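# Trace the printed board band using the pen block

## Task

Using the pen block, draw over the entire printed band on the board, keeping the centre line of the drawn stroke on the band. The nib marks the board wherever the block is dragged, and any stretch where the stroke's centre wanders off the band is counted as a fault.

## Robot and tools

SETUP. There are four arms, arm1 to arm4. Each is a Kinova Gen3 with seven joints and a five-fingered right hand. All positions are in one scene frame, in metres, with the origin on the floor and +z pointing up. Arm feet (base_link): arm1 at (+0.649, +1.366, +0.784); arm2 at (-0.726, +1.402, +0.804); arm3 at (-0.939, -1.159, +0.789); arm4 at (+0.768, -1.399, +0.816). Each foot faces along its own +x. The tabletops under the arms are at z=+0.720. A hand can reach about 1.06 m from its joint-1 axis. A loose object may occasionally get a brief push from outside.

HAND POINT. The hand point sits 0.045 m in front of the palm and moves rigidly with it. Its axes are: +z along the straight fingers, +y out of the palm, and +x across the palm away from the thumb. Straight fingers extend 0.06 to 0.07 m past the point. A bracket on the little-finger side of the wrist sticks out 0.10 m across the palm and can strike things. The wrist camera is on that same side and looks toward the hand point. The reported hand position can be off, more so at long reach.

TOOL move. Every key is optional: arm1, arm2, arm3, arm4, cameras. Each arm's entry is its own object and can hold the following.
- "joints": absolute goals keyed by name. joint1_rad to joint7_rad are in radians. Ranges: joints 1, 3, 5 and 7 are -6.283 to 6.283; joint2 is -2.249 to 2.249; joint4 is -2.579 to 2.579; joint6 is -2.099 to 2.099. Finger keys use a -1 to 1 scale: hand_little, hand_ring, hand_middle, hand_index and hand_thumb_bend go from -1 closed to +1 open and straight. hand_thumb_turn is -1 in front of the palm and +1 beside it. hand_force_limit (-1 to 1) is the closing force at which a finger stops, roughly 0 to 10 N (15 N for the thumb). hand_speed (-0.96 to 1) reaches full speed at +0.48. At the start these two settings are 0 and -0.8.
- "target": one list of 7 numbers, [x, y, z, qw, qx, qy, qz]. It is an absolute hand-point pose in the scene frame: metres, then a wxyz quaternion. The hand moves in a straight line from its current hand_target toward that pose. When "target" is used, "joints" may contain only the hand_ keys, otherwise the call is refused.
- "speed": the top hand speed in m/s, from 0.002 to 0.5, default 0.25. Rotation is capped at twice that value in rad/s.
- "min_time_s": 0.1 to 8 s, the shortest time that arm's joint moves may take.
Everything in one call starts at the same moment. Hand paths within a call finish together, and any path stops after 10 s. No call runs longer than 15 s. Paths make no detour around obstacles or other arms. A hand trails its path, may drift off it, and can overshoot "speed" when the arm is almost straight. "cameras" lists names from arm1_cam_wrist, arm2_cam_wrist, arm3_cam_wrist, arm4_cam_wrist, cam_high, cam_wide, or "all". An empty list returns no images. An unknown name makes the call invalid. A move with no action returns the full state and every image.

OTHER TOOLS. wait {seconds: 0 to 10} lets time pass without new commands. zoom_image {camera, region: [x0, y0, x1, y1]} enlarges part of that camera's newest image. Coordinates are pixels from the top-left corner, at most 504 wide and 504 high, and images are 896x504. show_instructions shows the reference images. finished_scene {scene: 1, optional} ends the scene for good, so the tracing must already be complete.

READING RESULTS. The "move" line names the arms that received commands. "as last shown" marks an arm with no command; its statuses then read "not commanded". "pictures" gives the order of the images. "hand" is the measured hand pose, and hand_target is the pose the current joint goals lead to. Statuses: done (within 1 cm and 2 degrees for a hand, or the listed joint tolerance); off_target (resting short and maybe still pushing); time_out (the joint gives up and holds); not_followed (a safety check blocked the arm, shown as "joint command not followed" or "pose unreachable"; a dropped hand target has to be sent again). hand_stopped_by gives six words, for little, ring, middle, index, thumb_bend and thumb_turn: moving, target, force, stalled or fault. The *_load_n values are fingertip forces in N, positive when the finger is pushed open. Joint velocities are in rad/s and read "within noise" when the arm is still. The joint torques and the flange force help detect contact. If one call in a reply is refused, or a stop hits it, the later move, wait and finished_scene calls in that reply are skipped.

GRIPPING. A finger motor only starts when its target changes by at least 0.002. It stops on reaching the target or the force limit, then locks. For a gentle grip, close at hand_speed -0.94 or below. To grip harder, raise hand_force_limit and also send a target more closed than the current reading.

AVOID. Do not let two robots press together or collide hard; the safety check may react late and does not stop fingers from meeting. The arms keep pushing after contact until told to move away, so do not press the pen into the board too hard. Torque limits are 104.5 N m for joints 1 to 4 and 51.3 N m for joints 5 to 7; hitting one, or drifting more than 5 degrees from the planned motion, stops the arm for 10 s. Holding loads or stretching the arm heats the motors: a MOTOR HOT line appears at 60 °C, and at 75 °C the arm sags. Afterwards, resend any key marked limit_stop_at_motor_heat. Do not drop the pen, release it while it is moving, or knock anything off the work area.

Each tool is called after "Request:" in YAML: its name, and indented under it one key for each argument.

Reference images:

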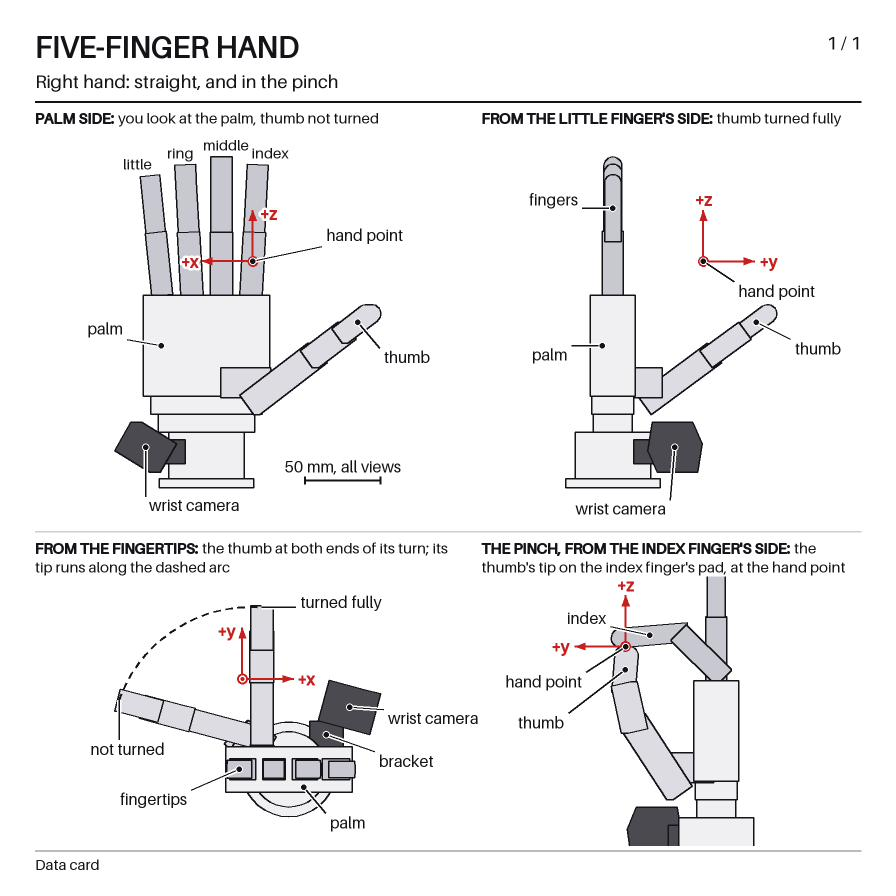

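## Session

Request:
move:
  cameras: ["all"]

Scene clock: 0.00 s.
Joint torques (N m): no reading
Motor temperatures (°C): arm1=[37 30 30 32 37 40 40] | arm2=[37 31 28 29 40 40 48] | arm3=[32 30 31 32 37 42 39] | arm4=[31 32 34 30 37 40 48]
Flange force (N): no reading
Joint velocities: within noise
arm1.joint_positions: joint1_rad=-0.674 joint2_rad=-0.356 joint3_rad=-0.016 joint4_rad=+1.624 joint5_rad=-0.117 joint6_rad=+1.853 joint7_rad=-2.250 hand_little=+1.000 hand_ring=+1.000 hand_middle=+1.000 hand_index=+1.000 hand_thumb_turn=+1.000 hand_thumb_bend=+1.000 hand_force_limit=+0.000 hand_speed=-0.800
arm1.joint_status: not commanded
arm1.hand_stopped_by: target,target,target,target,target,target
arm1.little_load_n: 0.0
arm1.ring_load_n: 0.0
arm1.middle_load_n: 0.0
arm1.index_load_n: 0.0
arm1.thumb_bend_load_n: 0.0
arm1.thumb_turn_load_n: 0.0
arm1.hand: x=+0.6917 y=+1.1427 z=+1.2394 quat_wxyz=(-0.029, -0.889, -0.454, -0.049) (m; scene frame)
arm1.hand_target: x=+0.6917 y=+1.1427 z=+1.2394 quat_wxyz=(-0.029, -0.889, -0.454, -0.049) (m; scene frame)
arm1.hand_status: not commanded
arm2.joint_positions: joint1_rad=+0.512 joint2_rad=-0.560 joint3_rad=-0.039 joint4_rad=+1.611 joint5_rad=+0.034 joint6_rad=+2.010 joint7_rad=-1.887 hand_little=+1.000 hand_ring=+1.000 hand_middle=+1.000 hand_index=+1.000 hand_thumb_turn=+1.000 hand_thumb_bend=+1.000 hand_force_limit=+0.000 hand_speed=-0.800
arm2.joint_status: not commanded
arm2.hand_stopped_by: target,target,target,target,target,target
arm2.little_load_n: 0.0
arm2.ring_load_n: 0.0
arm2.middle_load_n: 0.0
arm2.index_load_n: 0.0
arm2.thumb_bend_load_n: 0.5
arm2.thumb_turn_load_n: 0.0
arm2.hand: x=-0.7230 y=+1.2773 z=+1.2821 quat_wxyz=(-0.015, -0.843, -0.536, +0.045) (m; scene frame)
arm2.hand_target: x=-0.7230 y=+1.2773 z=+1.2821 quat_wxyz=(-0.015, -0.843, -0.536, +0.045) (m; scene frame)
arm2.hand_status: not commanded
arm3.joint_positions: joint1_rad=-0.861 joint2_rad=-0.473 joint3_rad=-0.105 joint4_rad=+1.340 joint5_rad=-0.117 joint6_rad=+1.923 joint7_rad=-2.087 hand_little=+1.000 hand_ring=+1.000 hand_middle=+1.000 hand_index=+1.000 hand_thumb_turn=+1.000 hand_thumb_bend=+1.000 hand_force_limit=+0.000 hand_speed=-0.800
arm3.joint_status: not commanded
arm3.hand_stopped_by: target,target,target,target,target,target
arm3.little_load_n: 0.5
arm3.ring_load_n: 0.0
arm3.middle_load_n: 0.0
arm3.index_load_n: 0.0
arm3.thumb_bend_load_n: 0.0
arm3.thumb_turn_load_n: -0.5
arm3.hand: x=-1.0452 y=-0.9775 z=+1.3731 quat_wxyz=(-0.046, +0.616, -0.767, -0.175) (m; scene frame)
arm3.hand_target: x=-1.0452 y=-0.9775 z=+1.3731 quat_wxyz=(-0.046, +0.616, -0.767, -0.175) (m; scene frame)
arm3.hand_status: not commanded
arm4.joint_positions: joint1_rad=-0.844 joint2_rad=-0.266 joint3_rad=-0.039 joint4_rad=+1.394 joint5_rad=-0.008 joint6_rad=+2.039 joint7_rad=-1.833 hand_little=+1.000 hand_ring=+1.000 hand_middle=+1.000 hand_index=+1.000 hand_thumb_turn=+1.000 hand_thumb_bend=+1.000 hand_force_limit=+0.000 hand_speed=-0.800
arm4.joint_status: not commanded
arm4.hand_stopped_by: target,target,target,target,target,target
arm4.little_load_n: 0.0
arm4.ring_load_n: 0.0
arm4.middle_load_n: 0.0
arm4.index_load_n: 0.0
arm4.thumb_bend_load_n: 0.0
arm4.thumb_turn_load_n: 0.0
arm4.hand: x=+0.5622 y=-1.3549 z=+1.3192 quat_wxyz=(+0.004, +0.957, -0.291, +0.012) (m; scene frame)
arm4.hand_target: x=+0.5622 y=-1.3549 z=+1.3192 quat_wxyz=(+0.004, +0.957, -0.291, +0.012) (m; scene frame)
arm4.hand_status: not commanded
pictures: arm1_cam_wrist, arm2_cam_wrist, arm3_cam_wrist, arm4_cam_wrist, cam_high, cam_wide

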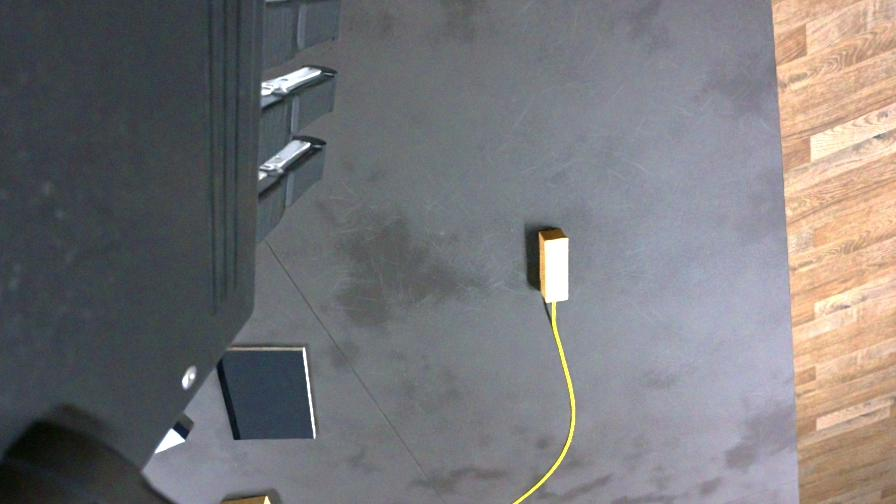

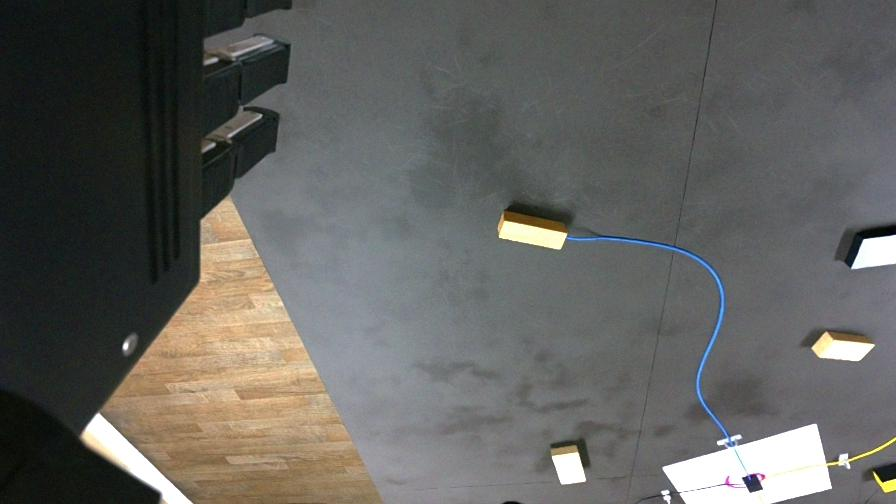

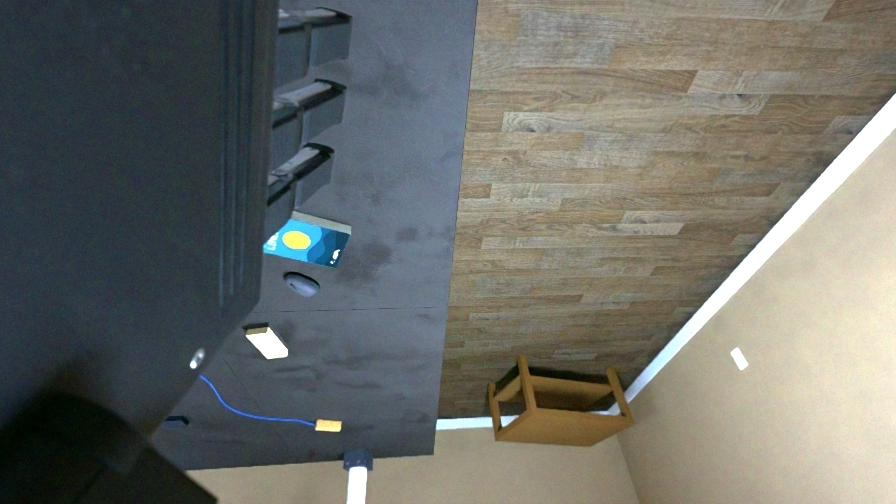

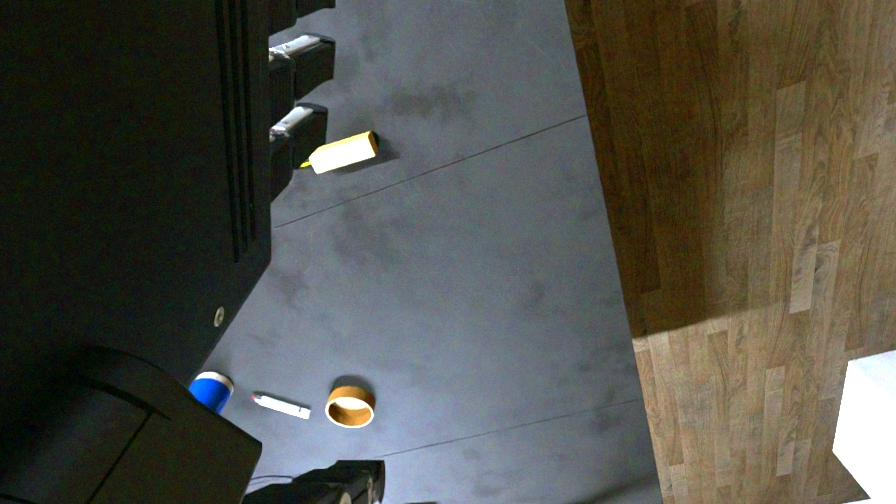

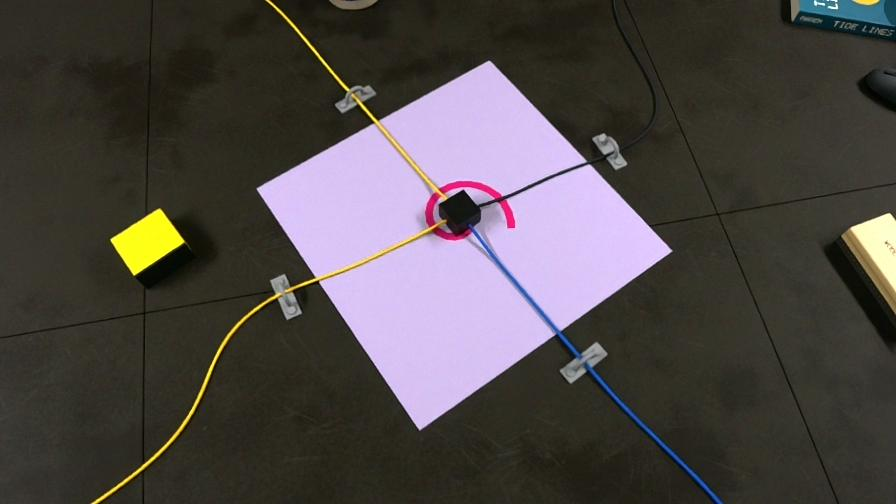

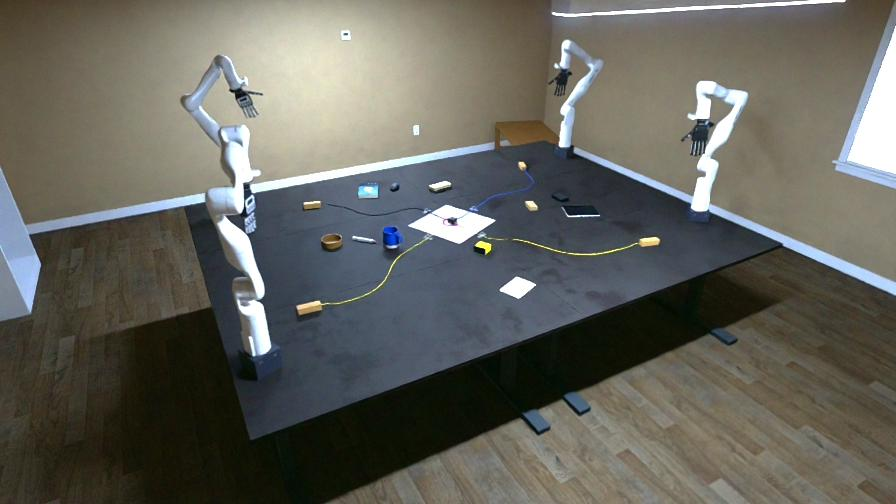

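Request:
zoom_image:
  camera: "cam_high"
  region: [380, 150, 560, 270]

Request:
zoom_image:
  camera: "cam_high"
  region: [230, 40, 690, 440]

Request:
zoom_image:
  camera: "cam_wide"
  region: [280, 150, 700, 330]

Scaled by 2.800 from the camera's image (finer frame: 1280x720).

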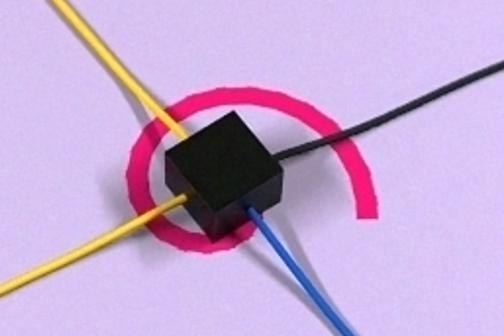

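Scaled by 1.096 from the camera's image (finer frame: 1280x720).

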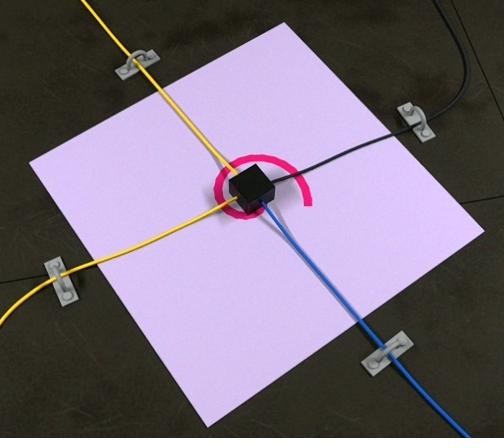

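Scaled by 1.200 from the camera's image (finer frame: 1280x720).

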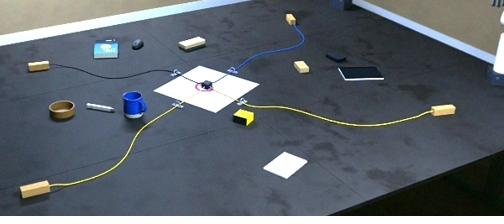

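Request:
zoom_image:
  camera: "cam_high"
  region: [415, 170, 525, 250]

Scaled by 4.582 from the camera's image (finer frame: 1280x720).

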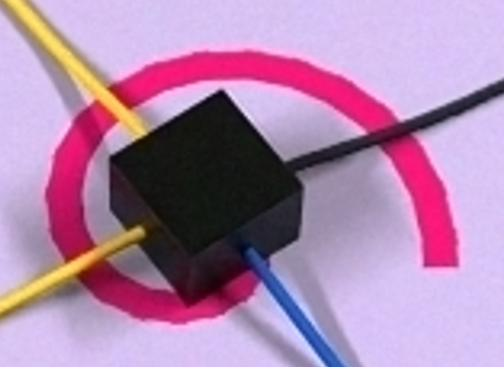

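Request:
zoom_image:
  camera: "arm1_cam_wrist"
  region: [480, 200, 640, 330]

Request:
zoom_image:
  camera: "arm2_cam_wrist"
  region: [460, 180, 620, 280]

Request:
zoom_image:
  camera: "cam_wide"
  region: [240, 180, 520, 330]

Request:
zoom_image:
  camera: "cam_wide"
  region: [460, 140, 740, 300]

Scaled by 3.150 from the camera's image (finer frame: 1280x720).

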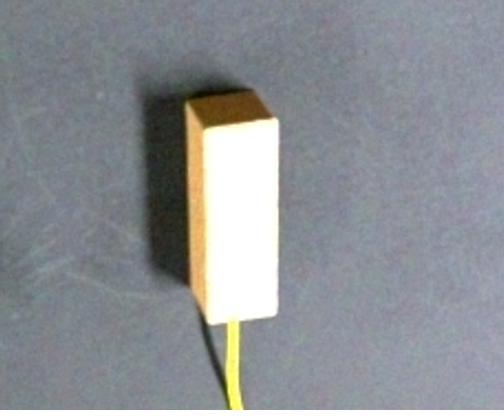

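Scaled by 3.150 from the camera's image (finer frame: 1280x720).

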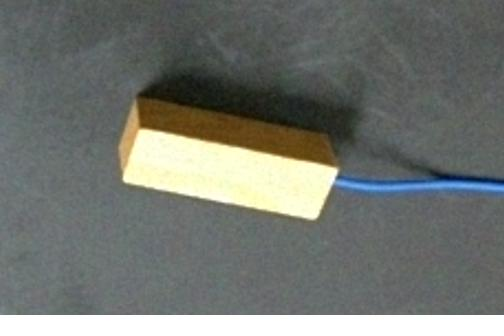

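Scaled by 1.800 from the camera's image (finer frame: 1280x720).

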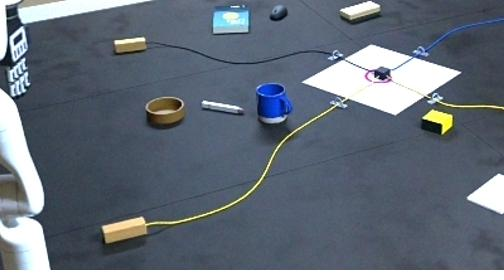

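Scaled by 1.800 from the camera's image (finer frame: 1280x720).

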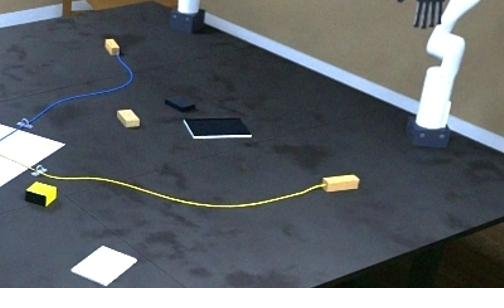

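Request:
move:
  arm1: {"joints": {"joint1_rad": -0.565, "joint7_rad": 1.41, "hand_thumb_turn": -1, "hand_speed": -0.4}}
  arm2: {"joints": {"joint1_rad": 0.285, "joint7_rad": -3.6, "hand_thumb_turn": -1, "hand_speed": -0.4}}
  arm3: {"joints": {"joint1_rad": -0.668, "joint7_rad": -1.83, "hand_thumb_turn": -1, "hand_speed": -0.4}}
  arm4: {"joints": {"joint1_rad": -0.1, "joint7_rad": 1.0, "hand_thumb_turn": -1, "hand_speed": -0.4}}
  cameras: ["all"]

Scene clock: 12.10 s.
Joint torques (N m): arm1=[-0.74 -0.89 1.44 -7.96 -0.3 0.09 0.03] | arm2=[0.68 3.49 0 -5.51 0.65 -0.47 -0.18] | arm3=[-0.4 1.08 -0.29 -5.08 -0.16 -1.04 0.09] | arm4=[-1.47 -1.92 -0.81 -7.34 -0.17 0.08 -0.05]
Motor temperatures (°C): arm1=[37 30 30 32 37 40 40] | arm2=[37 31 28 29 40 40 48] | arm3=[32 30 31 32 37 42 39] | arm4=[31 32 34 30 37 40 48]
Flange force (N): arm1=[-1.8 -4.4 2.3] | arm2=[-0.4 -0.6 -6.3] | arm3=[-5.3 0.5 -9.3] | arm4=[0.6 3.2 0.4]
move: arm1 done; arm2 done; arm3 done; arm4 done
Joint velocities: within noise
arm1.joint_positions: joint1_rad=-0.565 joint2_rad=-0.356 joint3_rad=-0.016 joint4_rad=+1.624 joint5_rad=-0.117 joint6_rad=+1.853 joint7_rad=+1.410 hand_little=+1.000 hand_ring=+1.000 hand_middle=+1.000 hand_index=+1.000 hand_thumb_turn=-1.000 hand_thumb_bend=+1.000 hand_force_limit=+0.000 hand_speed=-0.400
arm1.joint_status: all done
arm1.hand_stopped_by: target,target,target,target,target,target
arm1.little_load_n: 0.0
arm1.ring_load_n: 0.0
arm1.middle_load_n: 0.0
arm1.index_load_n: 0.0
arm1.thumb_bend_load_n: 0.0
arm1.thumb_turn_load_n: 0.5
arm1.hand: x=+0.5922 y=+1.2454 z=+1.2287 quat_wxyz=(-0.037, +0.625, -0.779, +0.042)
arm1.hand_target: x=+0.5922 y=+1.2454 z=+1.2287 quat_wxyz=(-0.037, +0.625, -0.779, +0.042)
arm1.hand_status: not commanded
arm2.joint_positions: joint1_rad=+0.285 joint2_rad=-0.560 joint3_rad=-0.039 joint4_rad=+1.611 joint5_rad=+0.034 joint6_rad=+2.010 joint7_rad=-3.600 hand_little=+1.000 hand_ring=+1.000 hand_middle=+1.000 hand_index=+1.000 hand_thumb_turn=-1.000 hand_thumb_bend=+1.000 hand_force_limit=+0.000 hand_speed=-0.400
arm2.joint_status: all done
arm2.hand_stopped_by: target,target,target,target,target,target
arm2.little_load_n: 0.0
arm2.ring_load_n: 0.0
arm2.middle_load_n: 0.0
arm2.index_load_n: 0.0
arm2.thumb_bend_load_n: 0.0
arm2.thumb_turn_load_n: 0.0
arm2.hand: x=-0.7971 y=+1.2783 z=+1.2866 quat_wxyz=(-0.045, -0.983, +0.176, +0.013)
arm2.hand_target: x=-0.7971 y=+1.2783 z=+1.2866 quat_wxyz=(-0.045, -0.983, +0.176, +0.013)
arm2.hand_status: not commanded
arm3.joint_positions: joint1_rad=-0.668 joint2_rad=-0.473 joint3_rad=-0.105 joint4_rad=+1.340 joint5_rad=-0.117 joint6_rad=+1.923 joint7_rad=-1.830 hand_little=+1.000 hand_ring=+1.000 hand_middle=+1.000 hand_index=+1.000 hand_thumb_turn=-1.000 hand_thumb_bend=+1.000 hand_force_limit=+0.000 hand_speed=-0.400
arm3.joint_status: all done
arm3.hand_stopped_by: target,target,target,target,target,target
arm3.little_load_n: 0.0
arm3.ring_load_n: 0.0
arm3.middle_load_n: 0.0
arm3.index_load_n: 0.0
arm3.thumb_bend_load_n: 0.0
arm3.thumb_turn_load_n: -0.5
arm3.hand: x=-1.0193 y=-0.9720 z=+1.3697 quat_wxyz=(-0.082, +0.640, -0.747, -0.161)
arm3.hand_target: x=-1.0193 y=-0.9720 z=+1.3697 quat_wxyz=(-0.082, +0.640, -0.747, -0.161)
arm3.hand_status: not commanded
arm4.joint_positions: joint1_rad=-0.100 joint2_rad=-0.266 joint3_rad=-0.039 joint4_rad=+1.394 joint5_rad=-0.008 joint6_rad=+2.039 joint7_rad=+1.000 hand_little=+1.000 hand_ring=+1.000 hand_middle=+1.000 hand_index=+1.000 hand_thumb_turn=-1.000 hand_thumb_bend=+1.000 hand_force_limit=+0.000 hand_speed=-0.400
arm4.joint_status: all done
arm4.hand_stopped_by: target,target,target,target,target,target
arm4.little_load_n: 0.0
arm4.ring_load_n: 0.0
arm4.middle_load_n: 0.0
arm4.index_load_n: 0.0
arm4.thumb_bend_load_n: 0.0
arm4.thumb_turn_load_n: 0.0
arm4.hand: x=+0.7677 y=-1.2751 z=+1.3204 quat_wxyz=(+0.014, +0.732, +0.681, -0.007)
arm4.hand_target: x=+0.7677 y=-1.2751 z=+1.3204 quat_wxyz=(+0.014, +0.732, +0.681, -0.007)
arm4.hand_status: not commanded
pictures: arm1_cam_wrist, arm2_cam_wrist, arm3_cam_wrist, arm4_cam_wrist, cam_high, cam_wide
arm1_cam_wrist: T_world_to_cam=[[-0.9915, -0.01636, -0.12907, 0.77054], [-0.07358, 0.88866, 0.45263, -1.61964], [0.1073, 0.45828, -0.88231, 0.5629]] pos_world=[0.58441, 1.19394, 1.32921]
arm2_cam_wrist: T_world_to_cam=[[-0.05774, -0.99116, 0.11942, 1.06288], [-0.83022, 0.1141, 0.54564, -1.50979], [-0.55444, -0.06764, -0.82947, 0.82522]] pos_world=[-0.73454, 1.28157, 1.38137]
arm3_cam_wrist: T_world_to_cam=[[-0.99582, -0.09049, -0.01277, -1.08384], [-0.06969, 0.66145, 0.74674, -0.44125], [-0.05913, 0.74451, -0.66499, 1.69263]] pos_world=[-1.00997, -1.0664, 1.44123]
arm4_cam_wrist: T_world_to_cam=[[0.9897, 0.14312, 0.00105, -0.57349], [0.11692, -0.81269, 0.57084, -1.88165], [0.08255, -0.56484, -0.82106, 0.41695]] pos_world=[0.75316, -1.21162, 1.41706]

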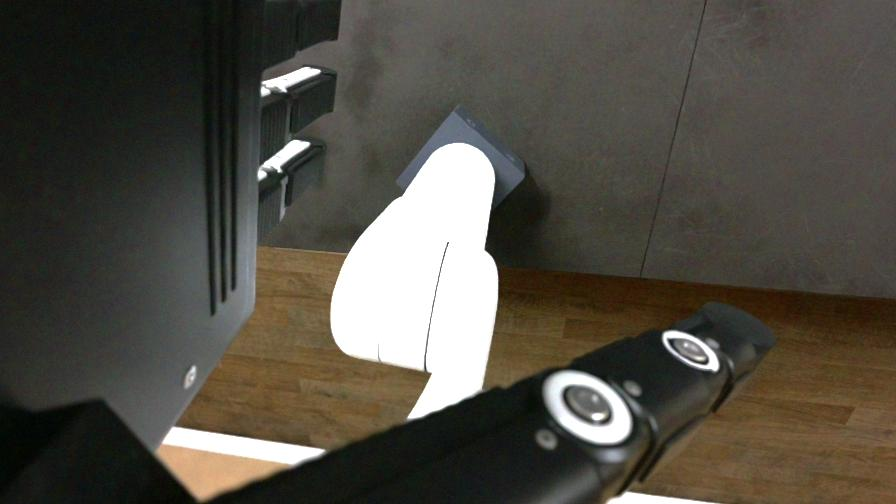

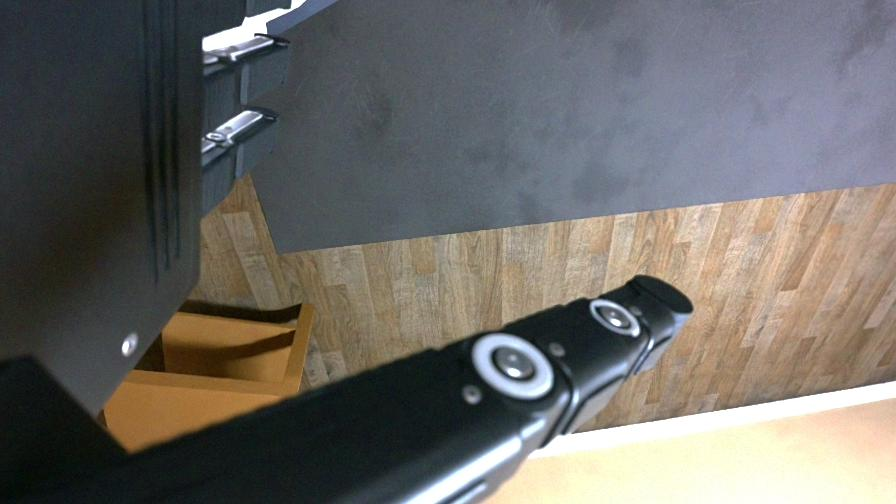

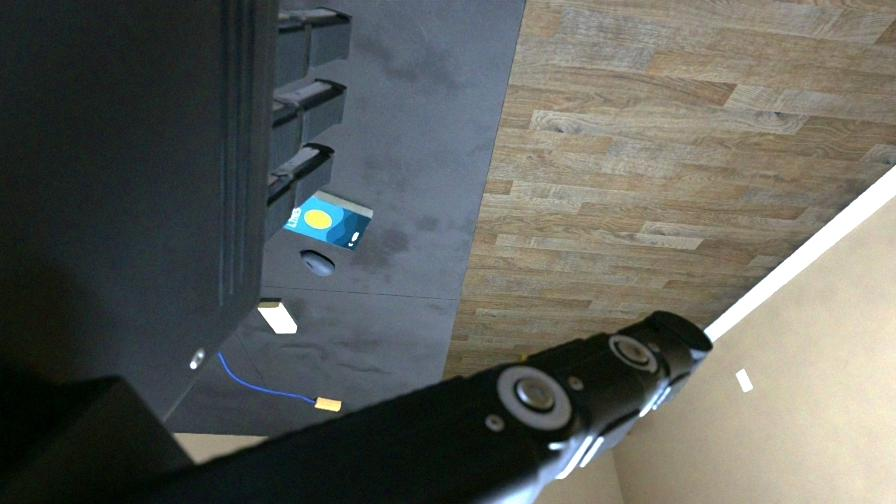

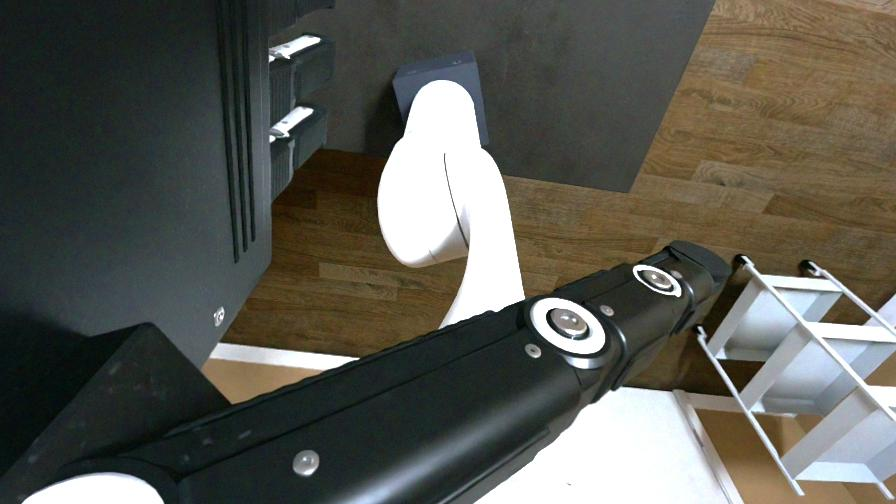

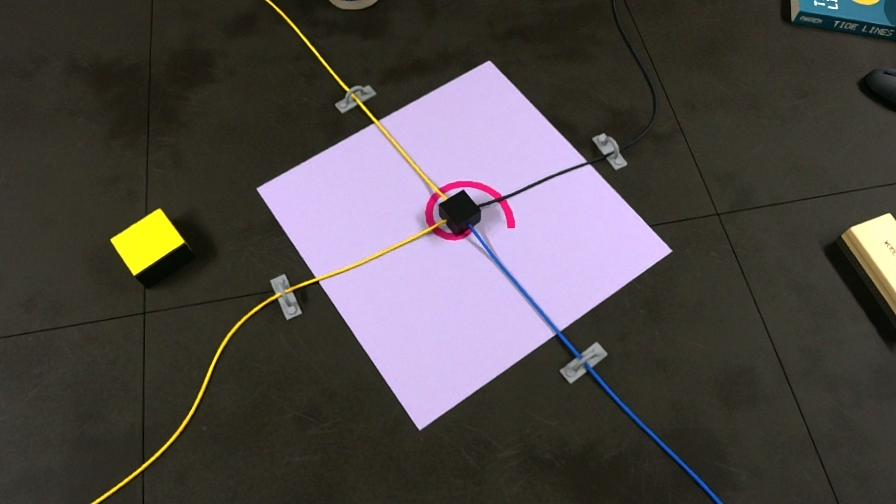

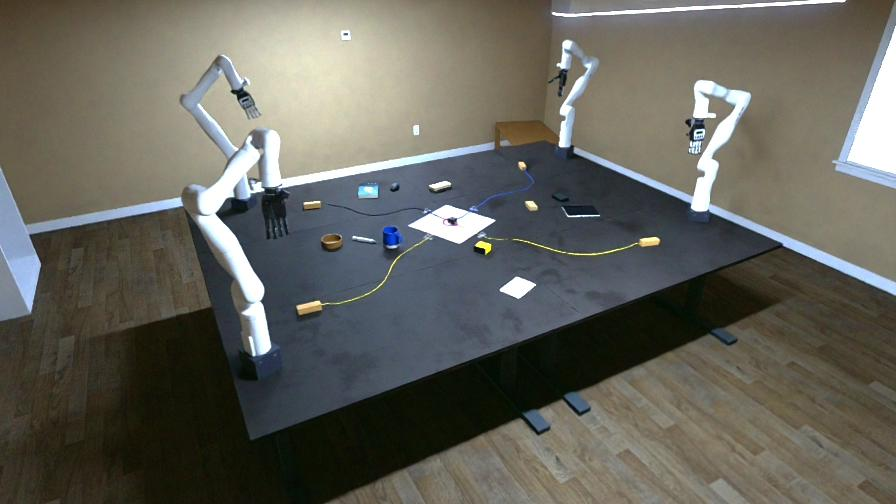

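Request:
move:
  arm1: {"target": [0.7796, 0.8228, 0.90, 0.2326, -0.5616, 0.7336, -0.3039], "speed": 0.2}
  arm2: {"target": [-0.6557, 0.9208, 0.90, 0.37625, -0.90835, 0.16868, -0.06987], "speed": 0.2}
  arm3: {"target": [-0.7267, -0.724, 0.90, 0.22385, -0.54044, 0.74932, -0.31038], "speed": 0.2}
  arm4: {"target": [0.4277, -1.107, 0.90, 0.28594, -0.69032, -0.614, 0.25432], "speed": 0.2}
  cameras: ["all"]

Scene clock: 16.40 s.
Joint torques (N m): arm1=[-0.83 -18.21 -0.16 -6.69 -1.36 0.77 0.03] | arm2=[0.57 -22.28 -0.18 -4.2 -0.26 1.23 -0.18] | arm3=[-0.51 -16.68 0.34 -2.83 1.05 1.18 0.05] | arm4=[-1.56 -13.7 -2.32 -4.39 -0.56 1.46 -0.08]
Motor temperatures (°C): arm1=[37 30 30 32 37 40 40] | arm2=[37 31 28 29 40 40 48] | arm3=[32 30 31 32 37 42 39] | arm4=[31 32 34 30 37 40 48]
Flange force (N): arm1=[-4.1 1.0 -0.8] | arm2=[5.6 5.7 -8.9] | arm3=[-7.2 -0.4 -2.0] | arm4=[2.7 1.9 -4.0]
move: arm1 done; arm2 done; arm3 done; arm4 done
Joint velocities: within noise
arm1.joint_positions: joint1_rad=-0.530 joint2_rad=+0.745 joint3_rad=-0.142 joint4_rad=+1.530 joint5_rad=-0.903 joint6_rad=+0.897 joint7_rad=+1.953 hand_little=+1.000 hand_ring=+1.000 hand_middle=+1.000 hand_index=+1.000 hand_thumb_turn=-1.000 hand_thumb_bend=+1.000 hand_force_limit=+0.000 hand_speed=-0.400
arm1.joint_status: not commanded
arm1.hand_stopped_by: target,target,target,target,target,target
arm1.little_load_n: 0.0
arm1.ring_load_n: 0.0
arm1.middle_load_n: 0.0
arm1.index_load_n: -0.5
arm1.thumb_bend_load_n: 0.0
arm1.thumb_turn_load_n: 0.0
arm1.hand: x=+0.7796 y=+0.8228 z=+0.9000 quat_wxyz=(-0.233, +0.562, -0.734, +0.304)
arm1.hand_target: x=+0.7796 y=+0.8228 z=+0.9000 quat_wxyz=(-0.233, +0.562, -0.734, +0.304)
arm1.hand_status: done (0.000 m and 0.0 deg from the pose sent, 0.567 m and 38.6 deg at the start)
arm2.joint_positions: joint1_rad=+0.295 joint2_rad=+1.086 joint3_rad=-0.030 joint4_rad=+0.855 joint5_rad=-0.316 joint6_rad=+1.910 joint7_rad=-3.602 hand_little=+1.000 hand_ring=+1.000 hand_middle=+1.000 hand_index=+1.000 hand_thumb_turn=-1.000 hand_thumb_bend=+1.000 hand_force_limit=+0.000 hand_speed=-0.400
arm2.joint_status: not commanded
arm2.hand_stopped_by: target,target,target,target,target,target
arm2.little_load_n: 0.0
arm2.ring_load_n: 0.0
arm2.middle_load_n: 0.0
arm2.index_load_n: 0.0
arm2.thumb_bend_load_n: 0.0
arm2.thumb_turn_load_n: 0.0
arm2.hand: x=-0.6557 y=+0.9208 z=+0.9000 quat_wxyz=(+0.376, -0.908, +0.169, -0.070)
arm2.hand_target: x=-0.6557 y=+0.9208 z=+0.9000 quat_wxyz=(+0.376, -0.908, +0.169, -0.070)
arm2.hand_status: done (0.000 m and 0.0 deg from the pose sent, 0.545 m and 50.4 deg at the start)
arm3.joint_positions: joint1_rad=-0.669 joint2_rad=+0.674 joint3_rad=-0.086 joint4_rad=+1.754 joint5_rad=+0.856 joint6_rad=+1.218 joint7_rad=-2.429 hand_little=+1.000 hand_ring=+1.000 hand_middle=+1.000 hand_index=+1.000 hand_thumb_turn=-1.000 hand_thumb_bend=+1.000 hand_force_limit=+0.000 hand_speed=-0.400
arm3.joint_status: not commanded
arm3.hand_stopped_by: target,target,target,target,target,target
arm3.little_load_n: 0.0
arm3.ring_load_n: 0.0
arm3.middle_load_n: 0.0
arm3.index_load_n: 0.0
arm3.thumb_bend_load_n: 0.0
arm3.thumb_turn_load_n: 0.0
arm3.hand: x=-0.7267 y=-0.7240 z=+0.9000 quat_wxyz=(-0.224, +0.540, -0.749, +0.310)
arm3.hand_target: x=-0.7267 y=-0.7240 z=+0.9000 quat_wxyz=(-0.224, +0.540, -0.749, +0.310)
arm3.hand_status: done (0.000 m and 0.0 deg from the pose sent, 0.606 m and 58.1 deg at the start)
arm4.joint_positions: joint1_rad=+0.010 joint2_rad=+0.549 joint3_rad=-0.272 joint4_rad=+2.206 joint5_rad=-1.832 joint6_rad=+0.463 joint7_rad=+2.651 hand_little=+1.000 hand_ring=+1.000 hand_middle=+1.000 hand_index=+1.000 hand_thumb_turn=-1.000 hand_thumb_bend=+1.000 hand_force_limit=+0.000 hand_speed=-0.400
arm4.joint_status: not commanded
arm4.hand_stopped_by: target,target,target,target,target,target
arm4.little_load_n: 0.0
arm4.ring_load_n: 0.0
arm4.middle_load_n: 0.0
arm4.index_load_n: -0.5
arm4.thumb_bend_load_n: 0.0
arm4.thumb_turn_load_n: 0.0
arm4.hand: x=+0.4277 y=-1.1070 z=+0.9000 quat_wxyz=(-0.286, +0.690, +0.614, -0.254)
arm4.hand_target: x=+0.4277 y=-1.1070 z=+0.9000 quat_wxyz=(-0.286, +0.690, +0.614, -0.254)
arm4.hand_status: done (0.000 m and 0.0 deg from the pose sent, 0.566 m and 45.8 deg at the start)
pictures: arm1_cam_wrist, arm2_cam_wrist, arm3_cam_wrist, arm4_cam_wrist, cam_high, cam_wide
arm1_cam_wrist: T_world_to_cam=[[-0.7114, -0.04758, -0.70118, 1.22927], [-0.24681, 0.95107, 0.18586, -0.75767], [0.65803, 0.30528, -0.68834, -0.03152]] pos_world=[0.70824, 0.78871, 0.98106]
arm2_cam_wrist: T_world_to_cam=[[0.01878, -0.75674, -0.65345, 1.29274], [-0.95883, -0.19886, 0.20274, -0.6282], [-0.28336, 0.62274, -0.72932, 0.01068]] pos_world=[-0.62358, 0.84669, 0.97989]
arm3_cam_wrist: T_world_to_cam=[[-0.68571, -0.04152, -0.72669, 0.1273], [-0.21453, 0.96555, 0.14727, 0.42043], [0.69554, 0.25688, -0.671, 1.41373]] pos_world=[-0.80582, -0.76382, 0.97921]
arm4_cam_wrist: T_world_to_cam=[[0.70773, 0.13179, -0.69408, 0.47309], [0.41473, -0.87286, 0.25715, -1.37696], [-0.57194, -0.46984, -0.67241, 0.44607]] pos_world=[0.49136, -1.05465, 0.98238]

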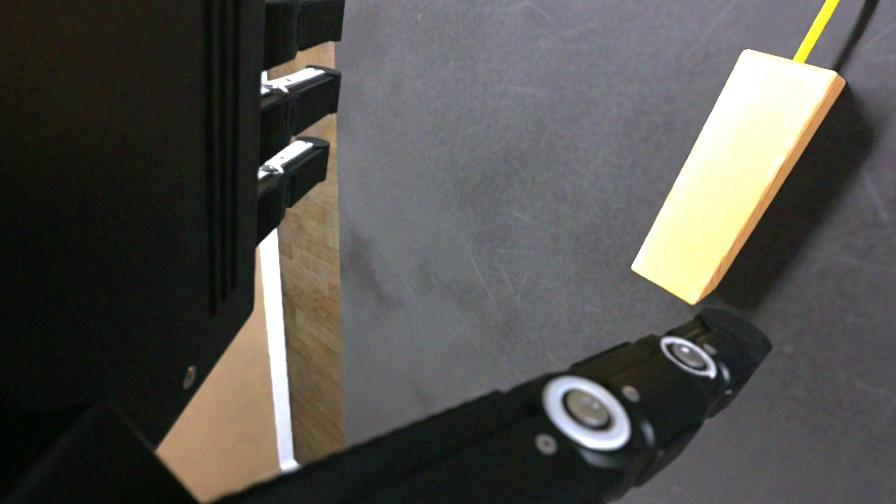

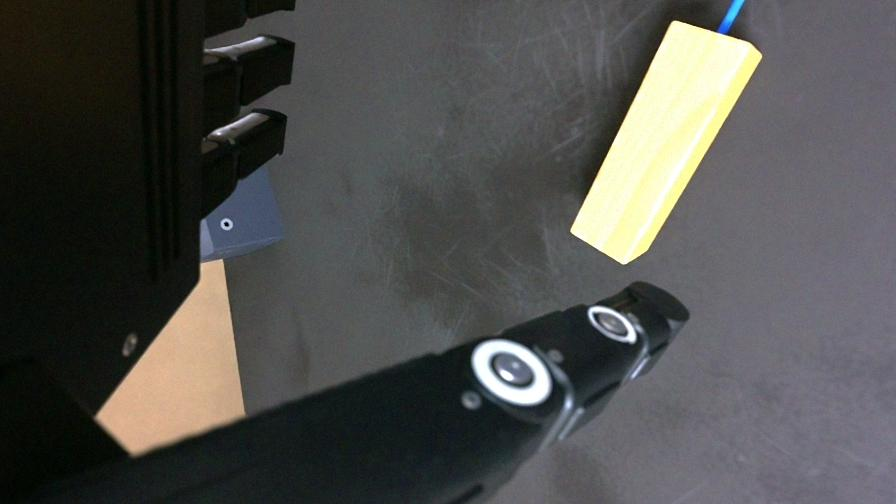

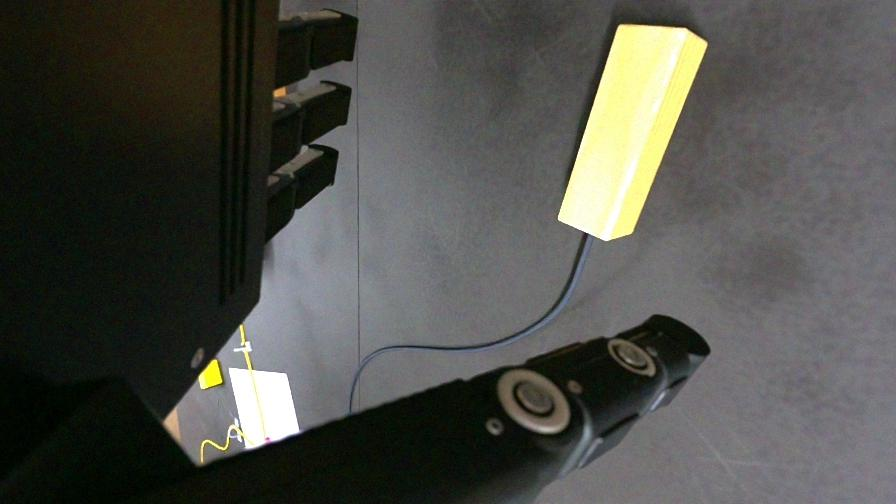

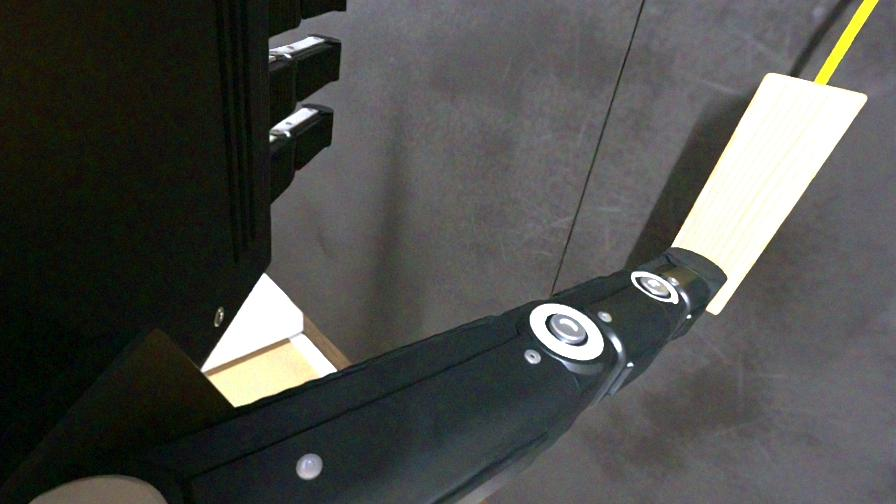

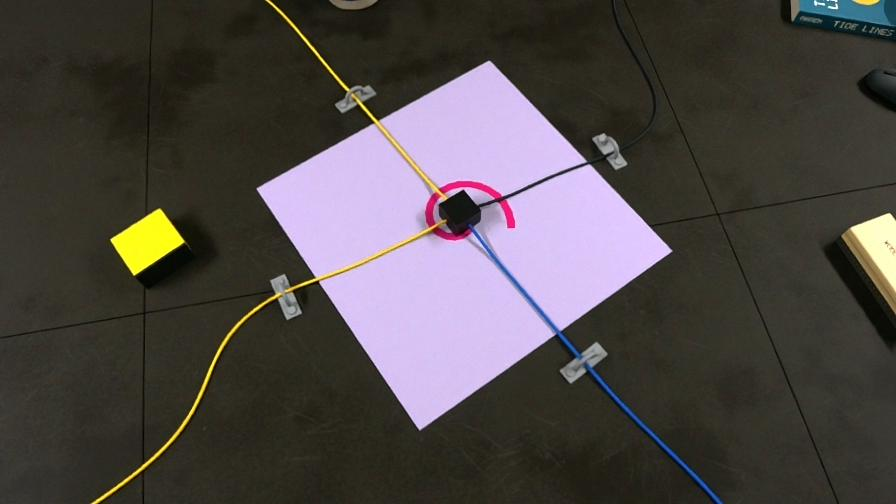

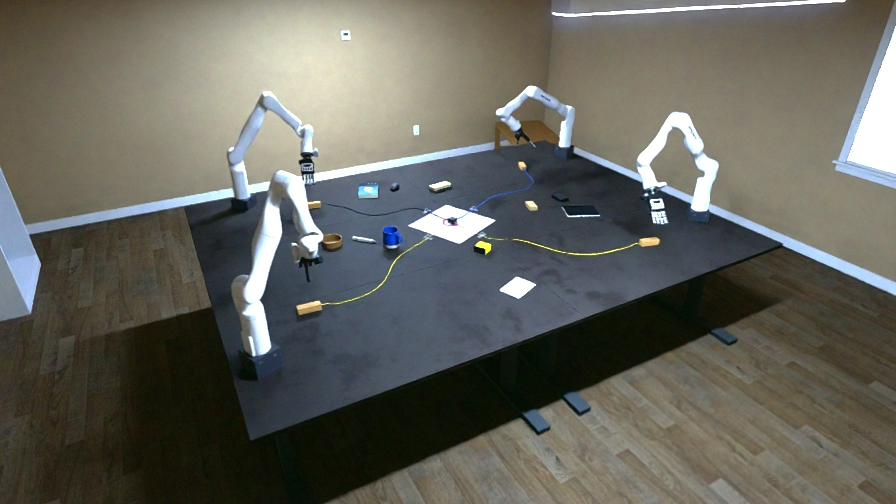

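Request:
zoom_image:
  camera: "arm1_cam_wrist"
  region: [600, 0, 896, 340]

Request:
zoom_image:
  camera: "arm2_cam_wrist"
  region: [520, 0, 816, 340]

Request:
zoom_image:
  camera: "arm3_cam_wrist"
  region: [500, 0, 796, 340]

Request:
zoom_image:
  camera: "arm4_cam_wrist"
  region: [600, 0, 896, 340]

Scaled by 1.482 from the camera's image (finer frame: 1280x720).

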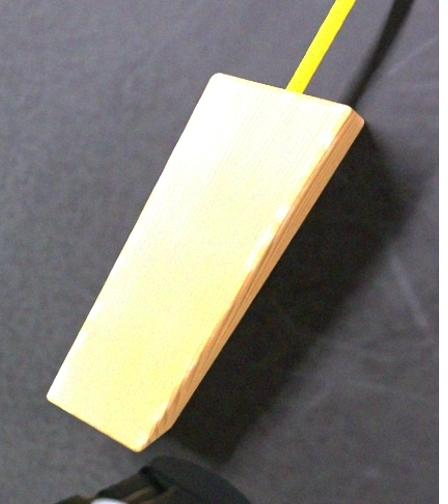

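Scaled by 1.482 from the camera's image (finer frame: 1280x720).

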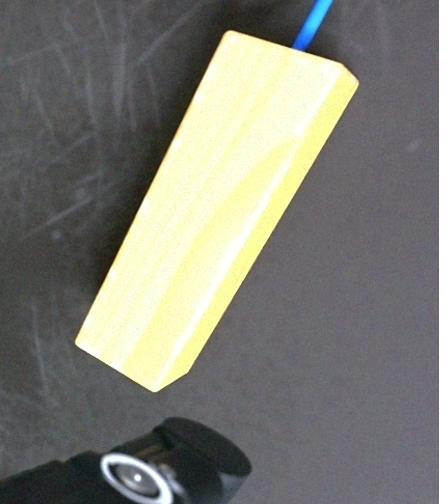

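Scaled by 1.482 from the camera's image (finer frame: 1280x720).

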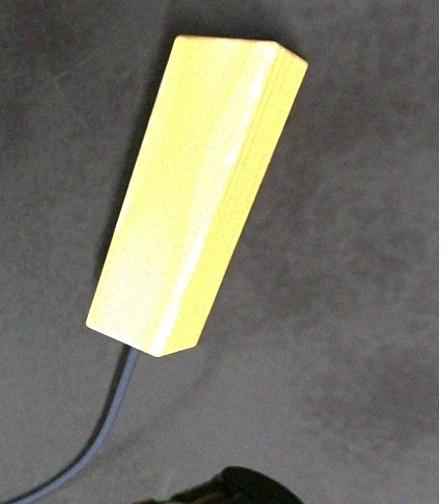

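Scaled by 1.482 from the camera's image (finer frame: 1280x720).

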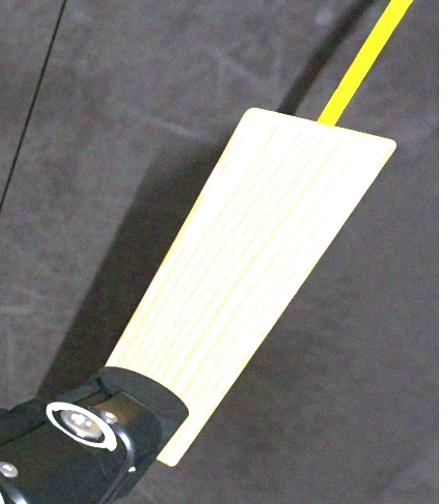

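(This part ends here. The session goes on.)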